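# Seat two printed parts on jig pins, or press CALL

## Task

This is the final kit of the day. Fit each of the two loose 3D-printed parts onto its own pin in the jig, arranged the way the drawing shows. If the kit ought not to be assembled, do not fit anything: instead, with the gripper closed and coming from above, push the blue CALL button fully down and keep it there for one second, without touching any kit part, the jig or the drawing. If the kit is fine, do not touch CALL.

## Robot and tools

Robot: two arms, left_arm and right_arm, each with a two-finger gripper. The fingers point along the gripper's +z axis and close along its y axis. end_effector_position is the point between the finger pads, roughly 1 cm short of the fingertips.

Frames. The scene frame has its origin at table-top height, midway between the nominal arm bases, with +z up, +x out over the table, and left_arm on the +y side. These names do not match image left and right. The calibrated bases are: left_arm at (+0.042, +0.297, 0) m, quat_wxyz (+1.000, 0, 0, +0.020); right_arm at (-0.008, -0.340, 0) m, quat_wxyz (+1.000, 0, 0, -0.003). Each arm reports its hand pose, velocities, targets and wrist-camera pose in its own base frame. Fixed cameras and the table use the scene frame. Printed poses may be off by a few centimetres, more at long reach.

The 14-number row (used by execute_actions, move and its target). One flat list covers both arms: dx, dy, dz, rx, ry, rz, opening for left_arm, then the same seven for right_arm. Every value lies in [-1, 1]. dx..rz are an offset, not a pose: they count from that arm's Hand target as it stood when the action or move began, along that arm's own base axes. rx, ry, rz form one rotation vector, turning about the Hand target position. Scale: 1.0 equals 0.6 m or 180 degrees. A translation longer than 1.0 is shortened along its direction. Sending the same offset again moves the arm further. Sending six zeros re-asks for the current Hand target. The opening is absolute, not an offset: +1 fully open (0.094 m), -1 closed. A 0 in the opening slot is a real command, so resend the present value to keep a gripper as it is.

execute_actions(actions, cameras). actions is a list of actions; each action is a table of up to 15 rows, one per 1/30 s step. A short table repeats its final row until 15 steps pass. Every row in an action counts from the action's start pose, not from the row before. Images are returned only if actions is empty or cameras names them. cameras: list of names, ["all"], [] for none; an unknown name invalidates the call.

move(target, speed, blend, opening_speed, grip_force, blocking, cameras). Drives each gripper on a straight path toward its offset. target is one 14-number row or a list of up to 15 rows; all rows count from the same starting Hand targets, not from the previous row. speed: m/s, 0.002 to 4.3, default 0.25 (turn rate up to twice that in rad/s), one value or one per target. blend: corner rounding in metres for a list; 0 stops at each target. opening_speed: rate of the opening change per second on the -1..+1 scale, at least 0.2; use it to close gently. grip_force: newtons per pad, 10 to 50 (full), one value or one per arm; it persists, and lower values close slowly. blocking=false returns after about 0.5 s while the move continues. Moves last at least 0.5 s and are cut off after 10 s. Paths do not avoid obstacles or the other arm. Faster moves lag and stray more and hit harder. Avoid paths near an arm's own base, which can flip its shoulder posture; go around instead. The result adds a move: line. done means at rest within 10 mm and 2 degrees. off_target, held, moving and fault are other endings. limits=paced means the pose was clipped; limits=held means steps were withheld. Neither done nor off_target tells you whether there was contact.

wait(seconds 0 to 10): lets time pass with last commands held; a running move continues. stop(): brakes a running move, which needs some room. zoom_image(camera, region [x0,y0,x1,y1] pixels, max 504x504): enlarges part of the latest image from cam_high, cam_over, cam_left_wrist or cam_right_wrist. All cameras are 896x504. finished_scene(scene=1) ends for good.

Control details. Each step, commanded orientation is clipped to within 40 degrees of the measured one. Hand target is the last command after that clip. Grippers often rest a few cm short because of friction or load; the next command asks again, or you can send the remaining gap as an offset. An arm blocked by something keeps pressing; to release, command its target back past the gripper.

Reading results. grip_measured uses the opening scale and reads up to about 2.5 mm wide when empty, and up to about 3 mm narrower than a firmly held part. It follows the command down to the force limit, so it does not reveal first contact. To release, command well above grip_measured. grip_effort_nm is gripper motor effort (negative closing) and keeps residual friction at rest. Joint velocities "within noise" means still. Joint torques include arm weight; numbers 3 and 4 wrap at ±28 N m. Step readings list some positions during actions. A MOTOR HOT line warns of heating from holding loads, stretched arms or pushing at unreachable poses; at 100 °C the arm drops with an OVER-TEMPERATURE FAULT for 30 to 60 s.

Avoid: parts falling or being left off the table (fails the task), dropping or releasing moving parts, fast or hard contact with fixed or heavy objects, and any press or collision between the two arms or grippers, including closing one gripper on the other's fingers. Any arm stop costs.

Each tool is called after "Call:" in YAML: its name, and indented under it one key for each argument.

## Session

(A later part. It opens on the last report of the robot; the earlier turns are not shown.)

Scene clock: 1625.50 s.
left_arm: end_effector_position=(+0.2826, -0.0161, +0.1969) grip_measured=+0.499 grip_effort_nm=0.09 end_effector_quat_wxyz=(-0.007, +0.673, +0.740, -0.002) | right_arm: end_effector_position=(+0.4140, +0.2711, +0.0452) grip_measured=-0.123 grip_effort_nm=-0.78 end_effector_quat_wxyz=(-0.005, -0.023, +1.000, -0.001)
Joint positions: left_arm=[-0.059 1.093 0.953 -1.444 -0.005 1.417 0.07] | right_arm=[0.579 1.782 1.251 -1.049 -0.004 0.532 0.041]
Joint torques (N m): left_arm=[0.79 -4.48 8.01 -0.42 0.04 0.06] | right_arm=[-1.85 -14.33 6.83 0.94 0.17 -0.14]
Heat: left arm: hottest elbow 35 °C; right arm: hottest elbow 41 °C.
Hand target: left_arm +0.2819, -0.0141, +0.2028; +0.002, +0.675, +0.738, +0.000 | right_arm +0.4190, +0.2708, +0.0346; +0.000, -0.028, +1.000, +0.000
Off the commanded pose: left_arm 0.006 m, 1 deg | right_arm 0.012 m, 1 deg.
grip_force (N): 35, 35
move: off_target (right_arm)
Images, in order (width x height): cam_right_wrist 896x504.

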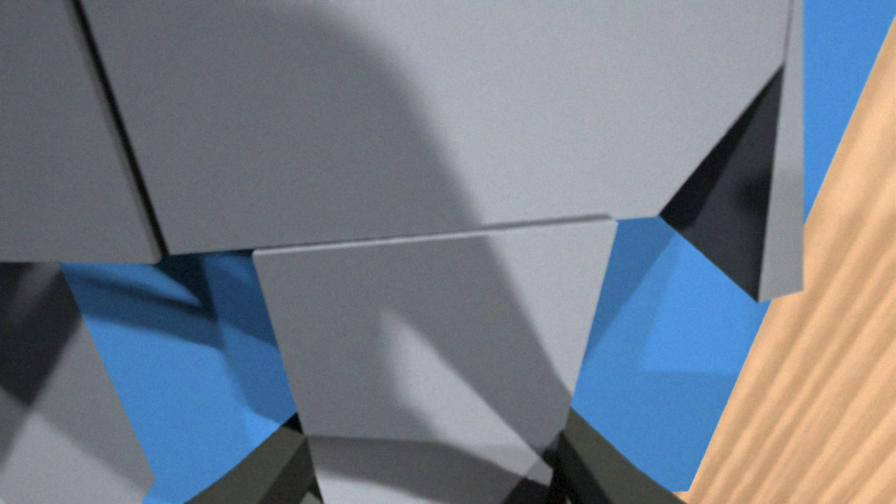

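Call:
move:
  target:
    - [0,0,0,0,0,0,0.5,0.0,0.03,0.12,0,0,0,-0.25]
    - [0,0,0,0,0,0,0.5,0.0,0.002,0.08,0,0,0,-0.25]
    - [0,0,0,0,0,0,0.5,0.0,0.002,-0.003,0,0,0,-0.25]
  speed: [0.1,0.1,0.05]
  cameras: ["cam_right_wrist"]

Scene clock: 1636.70 s.
left_arm: end_effector_position=(+0.2826, -0.0161, +0.1969) grip_measured=+0.499 grip_effort_nm=0.09 end_effector_quat_wxyz=(-0.007, +0.673, +0.740, -0.002) | right_arm: end_effector_position=(+0.4138, +0.2737, +0.0459) grip_measured=-0.123 grip_effort_nm=-0.78 end_effector_quat_wxyz=(-0.002, -0.025, +1.000, +0.001)
Joint positions: left_arm=[-0.059 1.093 0.953 -1.444 -0.005 1.417 0.07] | right_arm=[0.584 1.781 1.251 -1.044 -0.004 0.534 0.041]
Joint torques (N m): left_arm=[1.03 -4.48 8.12 -0.49 0.09 0.06] | right_arm=[-1.9 -13.86 6.89 0.9 0.17 -0.14]
Heat: left arm: hottest elbow 35 °C; right arm: hottest elbow 40 °C.
Hand target: left_arm +0.2819, -0.0141, +0.2028; +0.002, +0.675, +0.738, +0.000 | right_arm +0.4190, +0.2720, +0.0328; +0.000, -0.028, +1.000, +0.000
Off the commanded pose: left_arm 0.006 m, 1 deg | right_arm 0.014 m, 0 deg.
grip_force (N): 35, 35
move: off_target (right_arm)
Images, in order (width x height): cam_right_wrist 896x504.

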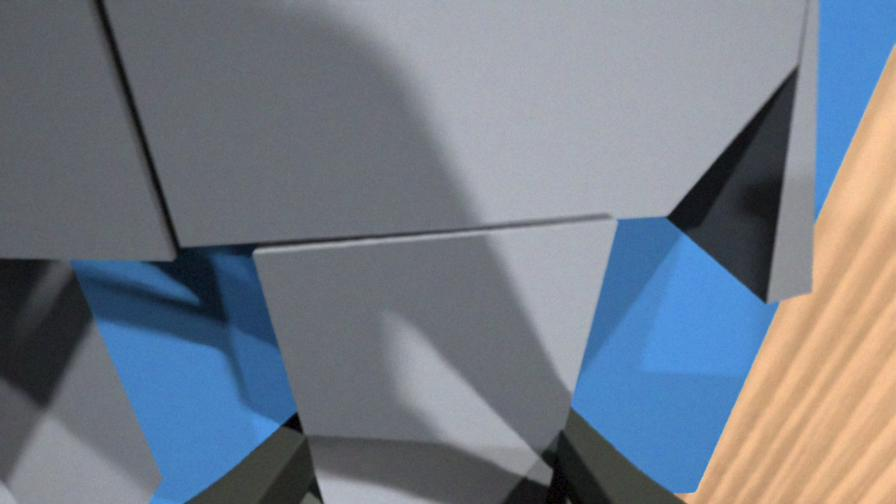

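Call:
move:
  target:
    - [0,0,0,0,0,0,0.5,0.0,0.03,0.12,0,0,0,-0.25]
    - [0,0,0,0,0,0,0.5,-0.004,0.0,0.08,0,0,0,-0.25]
    - [0,0,0,0,0,0,0.5,-0.004,0.0,0.0,0,0,0,-0.25]
  speed: [0.1,0.1,0.05]
  cameras: ["cam_right_wrist"]

Scene clock: 1648.10 s.
left_arm: end_effector_position=(+0.2826, -0.0161, +0.1969) grip_measured=+0.499 grip_effort_nm=0.09 end_effector_quat_wxyz=(-0.007, +0.673, +0.740, -0.002) | right_arm: end_effector_position=(+0.4091, +0.2751, +0.0371) grip_measured=-0.123 grip_effort_nm=-0.78 end_effector_quat_wxyz=(-0.005, -0.027, +1.000, -0.001)
Joint positions: left_arm=[-0.059 1.093 0.953 -1.444 -0.005 1.417 0.07] | right_arm=[0.592 1.79 1.238 -1.029 -0.004 0.537 0.041]
Joint torques (N m): left_arm=[1.14 -4.95 8.14 -0.38 0.06 0.09] | right_arm=[-2.02 -14.97 7.47 0.5 0.18 -0.15]
Heat: left arm: hottest elbow 35 °C; right arm: hottest elbow 40 °C.
Hand target: left_arm +0.2819, -0.0141, +0.2028; +0.002, +0.675, +0.738, +0.000 | right_arm +0.4166, +0.2720, +0.0328; +0.000, -0.028, +1.000, +0.000
Off the commanded pose: left_arm 0.006 m, 1 deg | right_arm 0.009 m, 1 deg.
grip_force (N): 35, 35
move: done
Images, in order (width x height): cam_right_wrist 896x504.

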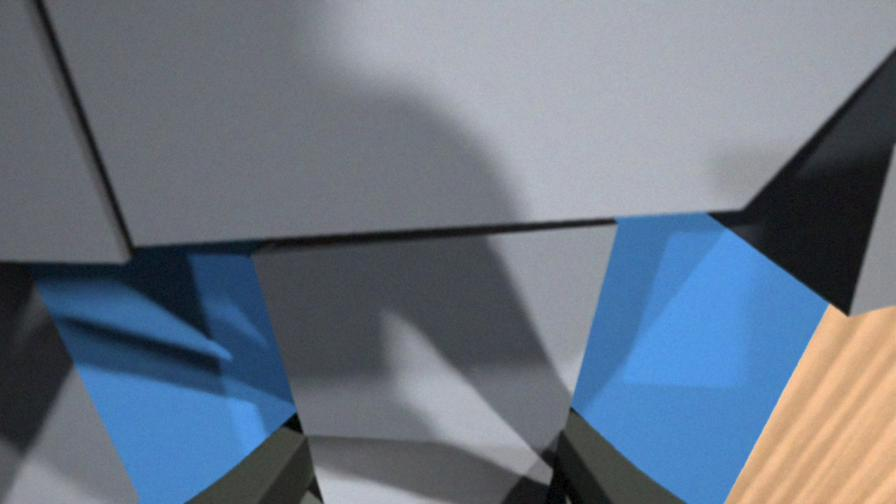

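Call:
move:
  target: [0,0,0,0,0,0,0.5,0,0,-0.025,0,0,0,-0.25]
  speed: 0.04
  cameras: ["cam_right_wrist"]

Scene clock: 1654.37 s.
left_arm: end_effector_position=(+0.2826, -0.0161, +0.1969) grip_measured=+0.499 grip_effort_nm=0.09 end_effector_quat_wxyz=(-0.007, +0.673, +0.740, -0.002) | right_arm: end_effector_position=(+0.4106, +0.2752, +0.0343) grip_measured=-0.123 grip_effort_nm=-0.78 end_effector_quat_wxyz=(-0.002, -0.027, +1.000, +0.001)
Joint positions: left_arm=[-0.059 1.093 0.953 -1.444 -0.005 1.417 0.07] | right_arm=[0.59 1.791 1.232 -1.012 -0.004 0.535 0.041]
Joint torques (N m): left_arm=[0.32 -4.95 7.95 -0.72 0.05 0.14] | right_arm=[-1.9 -13.39 6.58 1.11 0.17 -0.13]
Heat: left arm: hottest elbow 35 °C; right arm: hottest elbow 40 °C.
Hand target: left_arm +0.2819, -0.0141, +0.2028; +0.002, +0.675, +0.738, +0.000 | right_arm +0.4166, +0.2720, +0.0178; +0.000, -0.028, +1.000, +0.000
Off the commanded pose: left_arm 0.006 m, 1 deg | right_arm 0.018 m, 0 deg.
grip_force (N): 35, 35
move: off_target (right_arm)
Images, in order (width x height): cam_right_wrist 896x504.

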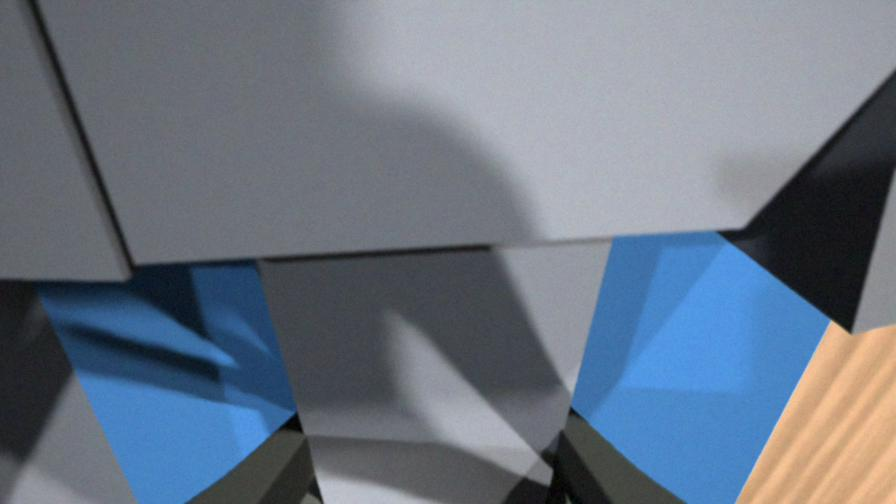

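Call:
move:
  target:
    - [0,0,0,0,0,0,0.5,0,0,0.02,0,0,0,0.15]
    - [0,0,0,0,0,0,0.5,0,0,0.2,0,0,0,0.15]
    - [0,0,0,0,0,0,0.5,0,-0.35,0.2,0,0,0,0.15]
  opening_speed: 0.5
  speed: [0.04,0.1,0.25]
  cameras: ["all"]

Call:
zoom_image:
  camera: "cam_over"
  region: [270, 200, 620, 450]

Call:
zoom_image:
  camera: "cam_high"
  region: [390, 220, 540, 390]

Scene clock: 1665.30 s.
left_arm: end_effector_position=(+0.2826, -0.0161, +0.1969) grip_measured=+0.499 grip_effort_nm=0.09 end_effector_quat_wxyz=(-0.007, +0.673, +0.740, -0.002) | right_arm: end_effector_position=(+0.4132, +0.0611, +0.1261) grip_measured=+0.149 grip_effort_nm=0.05 end_effector_quat_wxyz=(-0.023, -0.023, +0.999, -0.007)
Joint positions: left_arm=[-0.059 1.093 0.953 -1.444 -0.005 1.417 0.07] | right_arm=[0.151 1.528 1.158 -1.249 0.008 0.106 0.054]
Joint torques (N m): left_arm=[0.44 -4.48 8.03 -0.47 0.1 0.08] | right_arm=[-1.55 -14.92 7.91 0.43 -0.01 -0.14]
Heat: left arm: hottest elbow 35 °C; right arm: hottest elbow 41 °C.
Hand target: left_arm +0.2819, -0.0141, +0.2028; +0.002, +0.675, +0.738, +0.000 | right_arm +0.4166, +0.0620, +0.1378; +0.000, -0.028, +1.000, +0.000
Off the commanded pose: left_arm 0.006 m, 1 deg | right_arm 0.012 m, 3 deg.
grip_force (N): 35, 35
move: off_target (right_arm)

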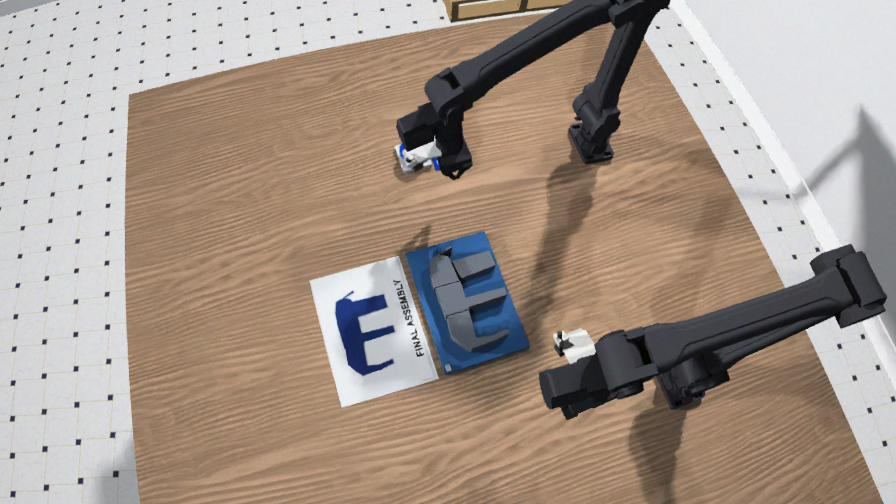

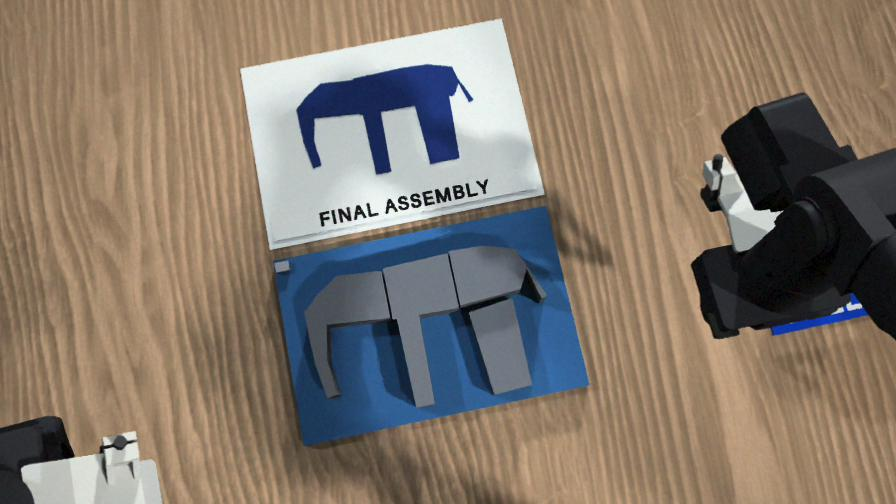

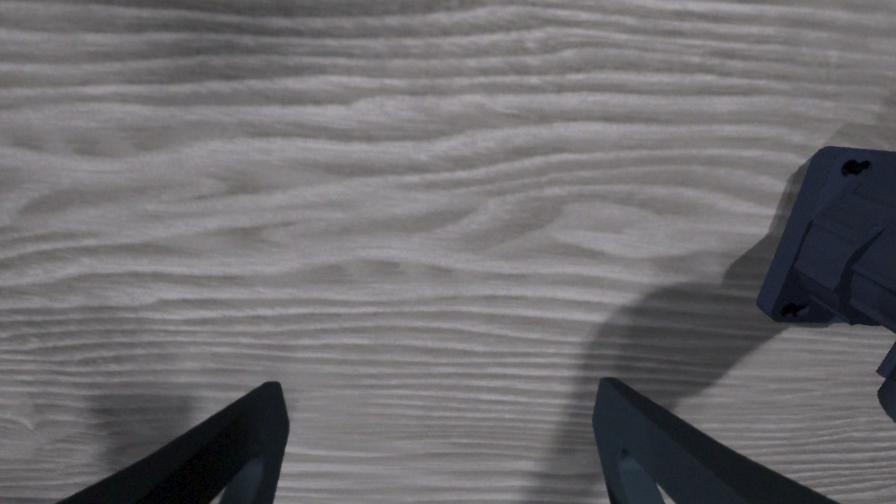

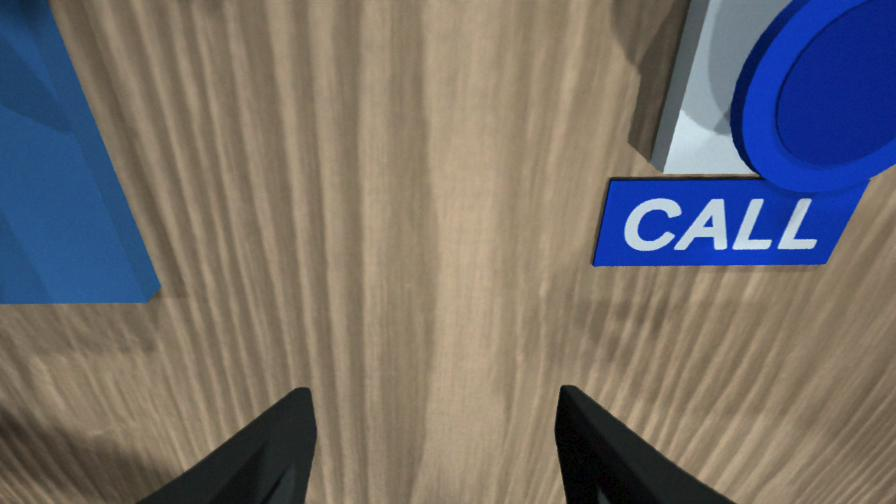

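Scaled by 1.440 from the camera's 896x504 image, which has a finer 1280x720 frame.

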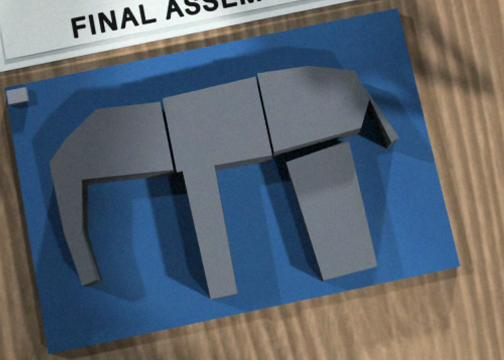

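Scaled by 2.965 from the camera's 896x504 image, which has a finer 1280x720 frame.

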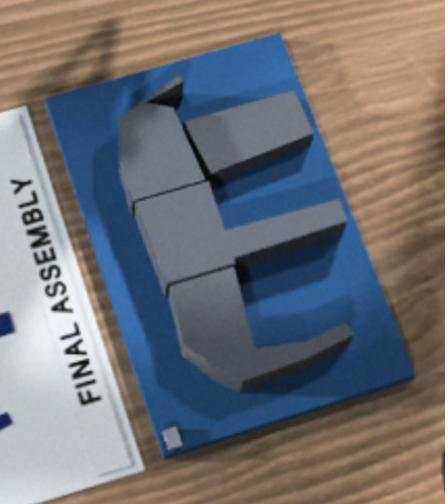

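Call:
move:
  target: [0,0,0,0,0,0,0.5,-0.05,0.28,0.06,0,0,0,0.15]
  speed: 0.25
  cameras: ["cam_right_wrist"]

Call:
zoom_image:
  camera: "cam_right_wrist"
  region: [200, 0, 620, 330]

Scene clock: 1673.83 s.
left_arm: end_effector_position=(+0.2826, -0.0161, +0.1969) grip_measured=+0.499 grip_effort_nm=0.09 end_effector_quat_wxyz=(-0.007, +0.673, +0.740, -0.002) | right_arm: end_effector_position=(+0.3686, +0.2184, +0.1567) grip_measured=+0.149 grip_effort_nm=0.05 end_effector_quat_wxyz=(-0.020, -0.032, +0.999, -0.007)
Joint positions: left_arm=[-0.059 1.093 0.953 -1.444 -0.005 1.417 0.07] | right_arm=[0.533 1.524 1.239 -1.327 -0.007 0.47 0.054]
Joint torques (N m): left_arm=[0.21 -5.42 7.98 -0.39 0.07 0.05] | right_arm=[-1.08 -11.16 14.15 -0.43 0.3 0.01]
Heat: left arm: hottest elbow 35 °C; right arm: hottest elbow 41 °C.
Hand target: left_arm +0.2819, -0.0141, +0.2028; +0.002, +0.675, +0.738, +0.000 | right_arm +0.3866, +0.2300, +0.1738; +0.000, -0.028, +1.000, +0.000
Off the commanded pose: left_arm 0.006 m, 1 deg | right_arm 0.027 m, 2 deg.
grip_force (N): 35, 35
move: off_target (right_arm)
Images, in order (width x height): cam_right_wrist 896x504.

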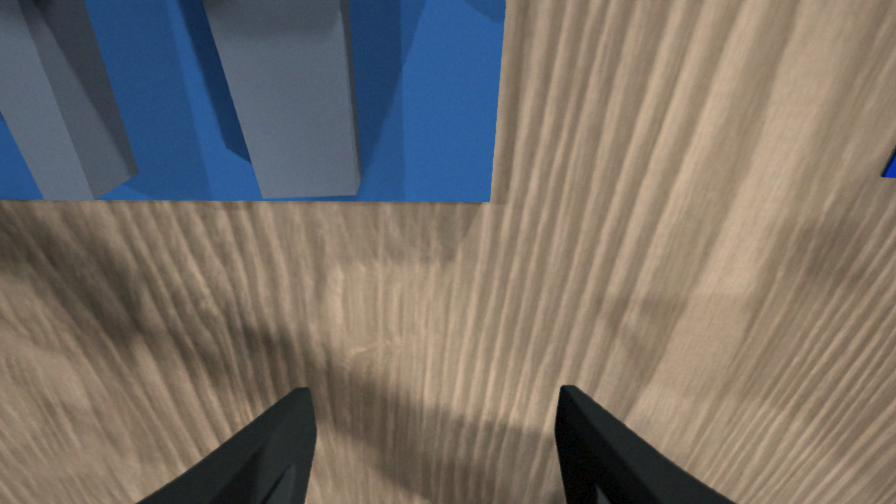

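Scaled by 1.200 from the camera's 896x504 image, which has a finer 1280x720 frame.

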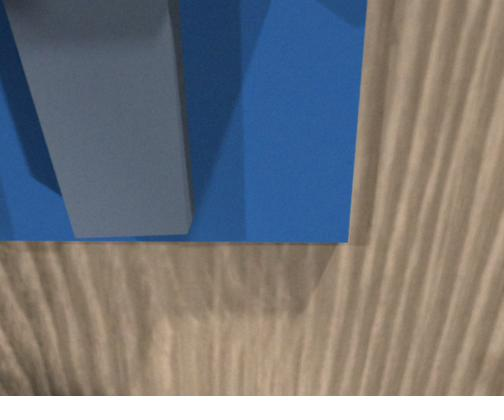

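Call:
move:
  target: [0,0,0,0,0,0,0.5,0.13,0.09,0.06,0,0,0,0.15]
  speed: 0.25
  cameras: ["cam_right_wrist"]

Call:
zoom_image:
  camera: "cam_right_wrist"
  region: [200, 0, 660, 330]

Scene clock: 1678.83 s.
left_arm: end_effector_position=(+0.2826, -0.0161, +0.1969) grip_measured=+0.499 grip_effort_nm=0.09 end_effector_quat_wxyz=(-0.007, +0.673, +0.740, -0.002) | right_arm: end_effector_position=(+0.4516, +0.2684, +0.1927) grip_measured=+0.149 grip_effort_nm=0.05 end_effector_quat_wxyz=(-0.020, -0.026, +0.999, -0.007)
Joint positions: left_arm=[-0.059 1.093 0.953 -1.444 -0.005 1.417 0.07] | right_arm=[0.535 1.753 1.621 -1.482 -0.007 0.482 0.054]
Joint torques (N m): left_arm=[1.2 -4.48 8.03 -0.46 0.09 0.07] | right_arm=[-0.56 -15.62 14.75 -0.44 0.3 0.01]
Heat: left arm: hottest elbow 35 °C; right arm: hottest elbow 42 °C.
Hand target: left_arm +0.2819, -0.0141, +0.2028; +0.002, +0.675, +0.738, +0.000 | right_arm +0.4646, +0.2840, +0.2098; +0.000, -0.028, +1.000, +0.000
Off the commanded pose: left_arm 0.006 m, 1 deg | right_arm 0.027 m, 3 deg.
grip_force (N): 35, 35
move: off_target (right_arm)
Images, in order (width x height): cam_right_wrist 896x504.

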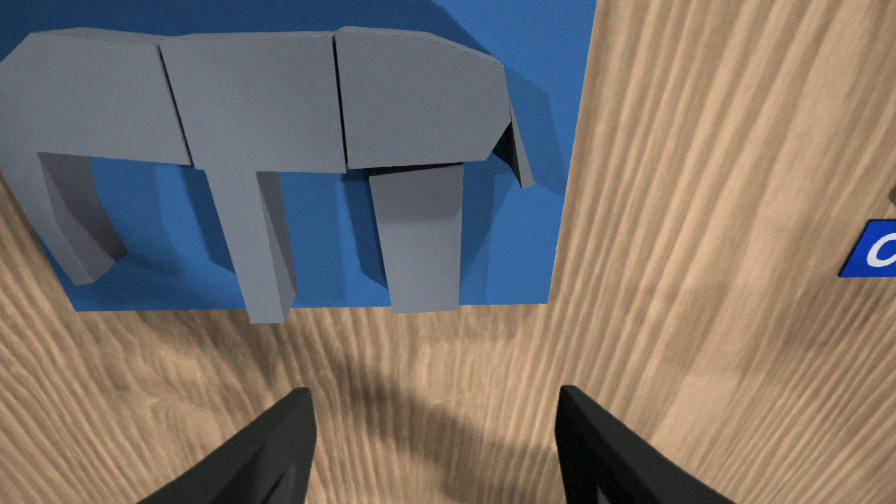

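Scaled by 1.096 from the camera's 896x504 image, which has a finer 1280x720 frame.

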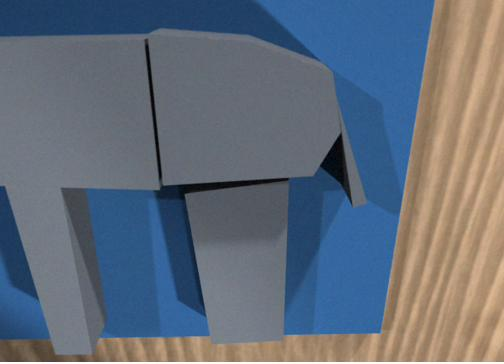

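Call:
move:
  target:
    - [0,0,0,0,0,0,0.5,0.012,-0.022,-0.15,0,0,0,-1]
    - [0,0,0,0,0,0,0.5,0.012,-0.022,-0.295,0,0,0,-1]
  speed: [0.15,0.03]
  cameras: ["cam_over","cam_high","cam_right_wrist"]

Scene clock: 1695.77 s.
left_arm: end_effector_position=(+0.2826, -0.0161, +0.1969) grip_measured=+0.499 grip_effort_nm=0.09 end_effector_quat_wxyz=(-0.007, +0.673, +0.740, -0.002) | right_arm: end_effector_position=(+0.4651, +0.2773, +0.0636) grip_measured=-0.992 grip_effort_nm=-0.43 end_effector_quat_wxyz=(+0.003, -0.029, +1.000, +0.006)
Joint positions: left_arm=[-0.059 1.093 0.953 -1.444 -0.005 1.417 0.07] | right_arm=[0.536 1.856 1.414 -1.118 -0.007 0.479 0]
Joint torques (N m): left_arm=[-0.15 -5.36 7.95 -0.43 0.07 0.11] | right_arm=[-1.9 -13.92 5.96 1.69 0.28 -0.14]
Heat: left arm: hottest elbow 35 °C; right arm: hottest elbow 43 °C.
Hand target: left_arm +0.2819, -0.0141, +0.2028; +0.002, +0.675, +0.738, +0.000 | right_arm +0.4718, +0.2708, +0.0328; +0.000, -0.028, +1.000, +0.000
Off the commanded pose: left_arm 0.006 m, 1 deg | right_arm 0.032 m, 1 deg.
grip_force (N): 35, 35
move: off_target (right_arm)
Images, in order (width x height): cam_high 896x504, cam_over 896x504, cam_right_wrist 896x504.

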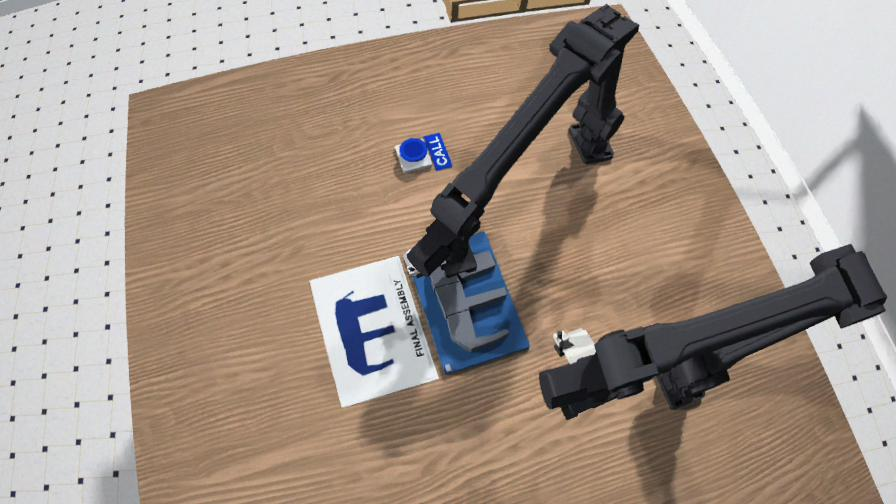

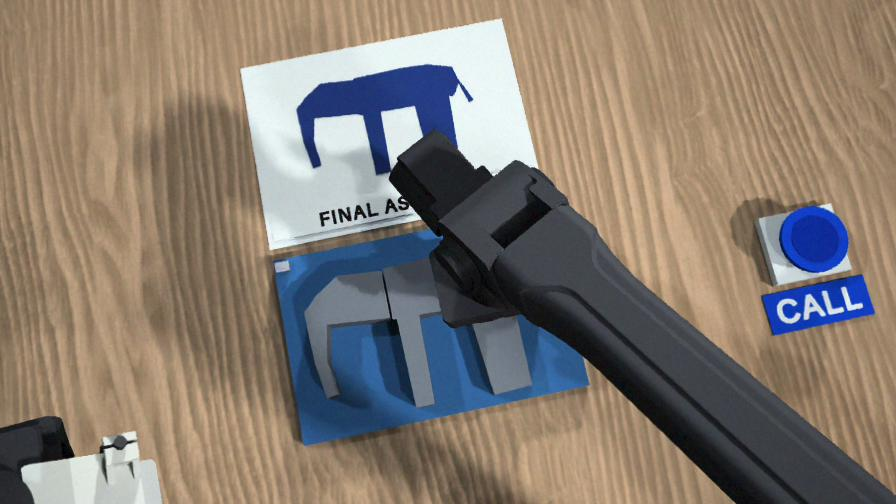

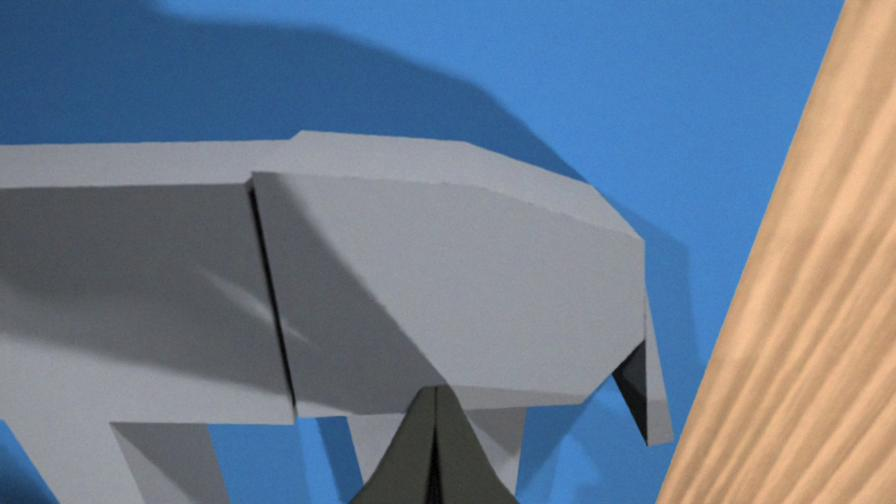

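Call:
move:
  target:
    - [0,0,0,0,0,0,0.5,0,0,0.25,0,0,0,-1]
    - [0,0,0,0,0,0,0.5,-0.1,-0.3,0.25,0,0,0,-1]
  speed: [0.1,0.3]
  cameras: ["cam_over","cam_high"]

Call:
zoom_image:
  camera: "cam_over"
  region: [270, 200, 620, 450]

Call:
zoom_image:
  camera: "cam_high"
  region: [390, 220, 540, 390]

Scene clock: 1710.60 s.
left_arm: end_effector_position=(+0.2826, -0.0161, +0.1969) grip_measured=+0.499 grip_effort_nm=0.09 end_effector_quat_wxyz=(-0.007, +0.673, +0.740, -0.002) | right_arm: end_effector_position=(+0.4089, +0.0908, +0.1717) grip_measured=-0.992 grip_effort_nm=-0.42 end_effector_quat_wxyz=(-0.023, -0.023, +0.999, -0.007)
Joint positions: left_arm=[-0.059 1.093 0.953 -1.444 -0.005 1.417 0.07] | right_arm=[0.222 1.494 1.245 -1.37 0.005 0.177 0]
Joint torques (N m): left_arm=[0.91 -5.13 8.16 -0.62 0.1 0.08] | right_arm=[-1.55 -14.68 8.27 0.47 -0.01 -0.14]
Heat: left arm: hottest elbow 35 °C; right arm: hottest elbow 43 °C.
Hand target: left_arm +0.2819, -0.0141, +0.2028; +0.002, +0.675, +0.738, +0.000 | right_arm +0.4118, +0.0908, +0.1828; +0.000, -0.028, +1.000, +0.000
Off the commanded pose: left_arm 0.006 m, 1 deg | right_arm 0.011 m, 3 deg.
grip_force (N): 35, 35
move: off_target (right_arm)
Images, in order (width x height): cam_high 896x504, cam_over 896x504.

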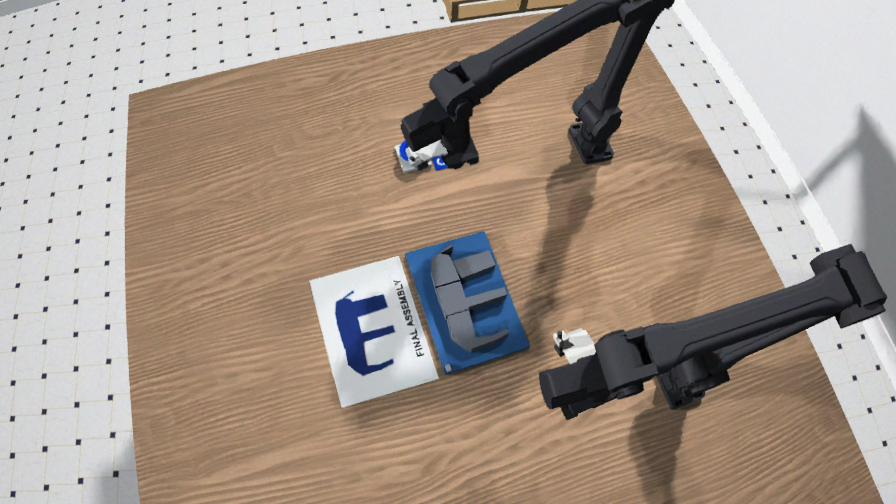

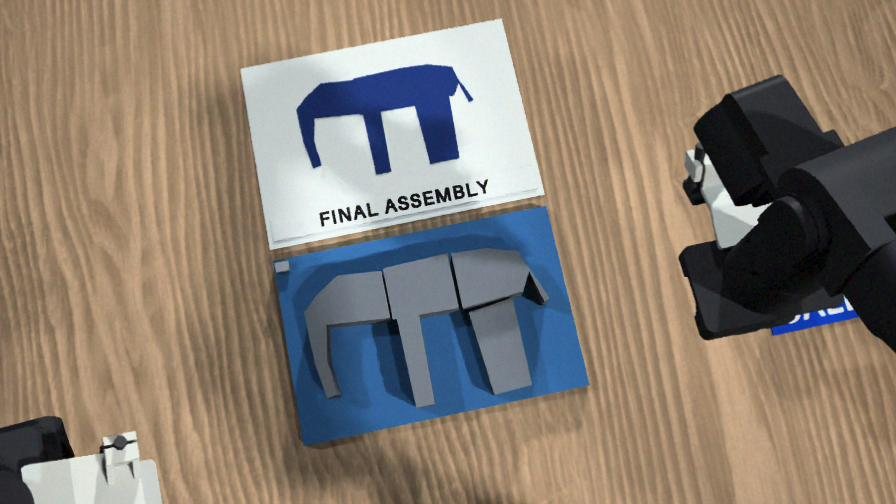

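Scaled by 1.440 from the camera's 896x504 image, which has a finer 1280x720 frame.

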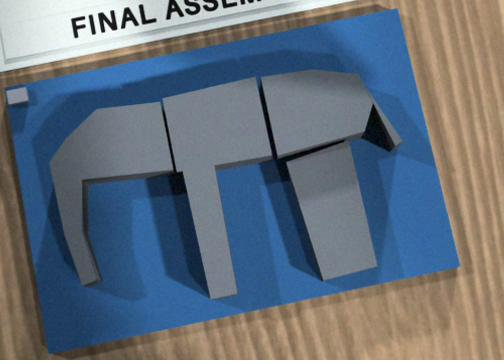

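Scaled by 2.965 from the camera's 896x504 image, which has a finer 1280x720 frame.

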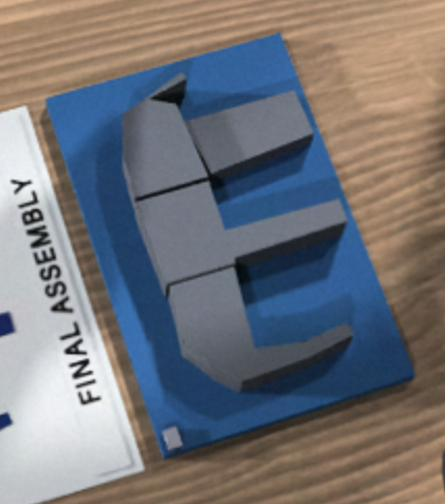

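Call:
finished_scene:

The scene is finished: the task was done.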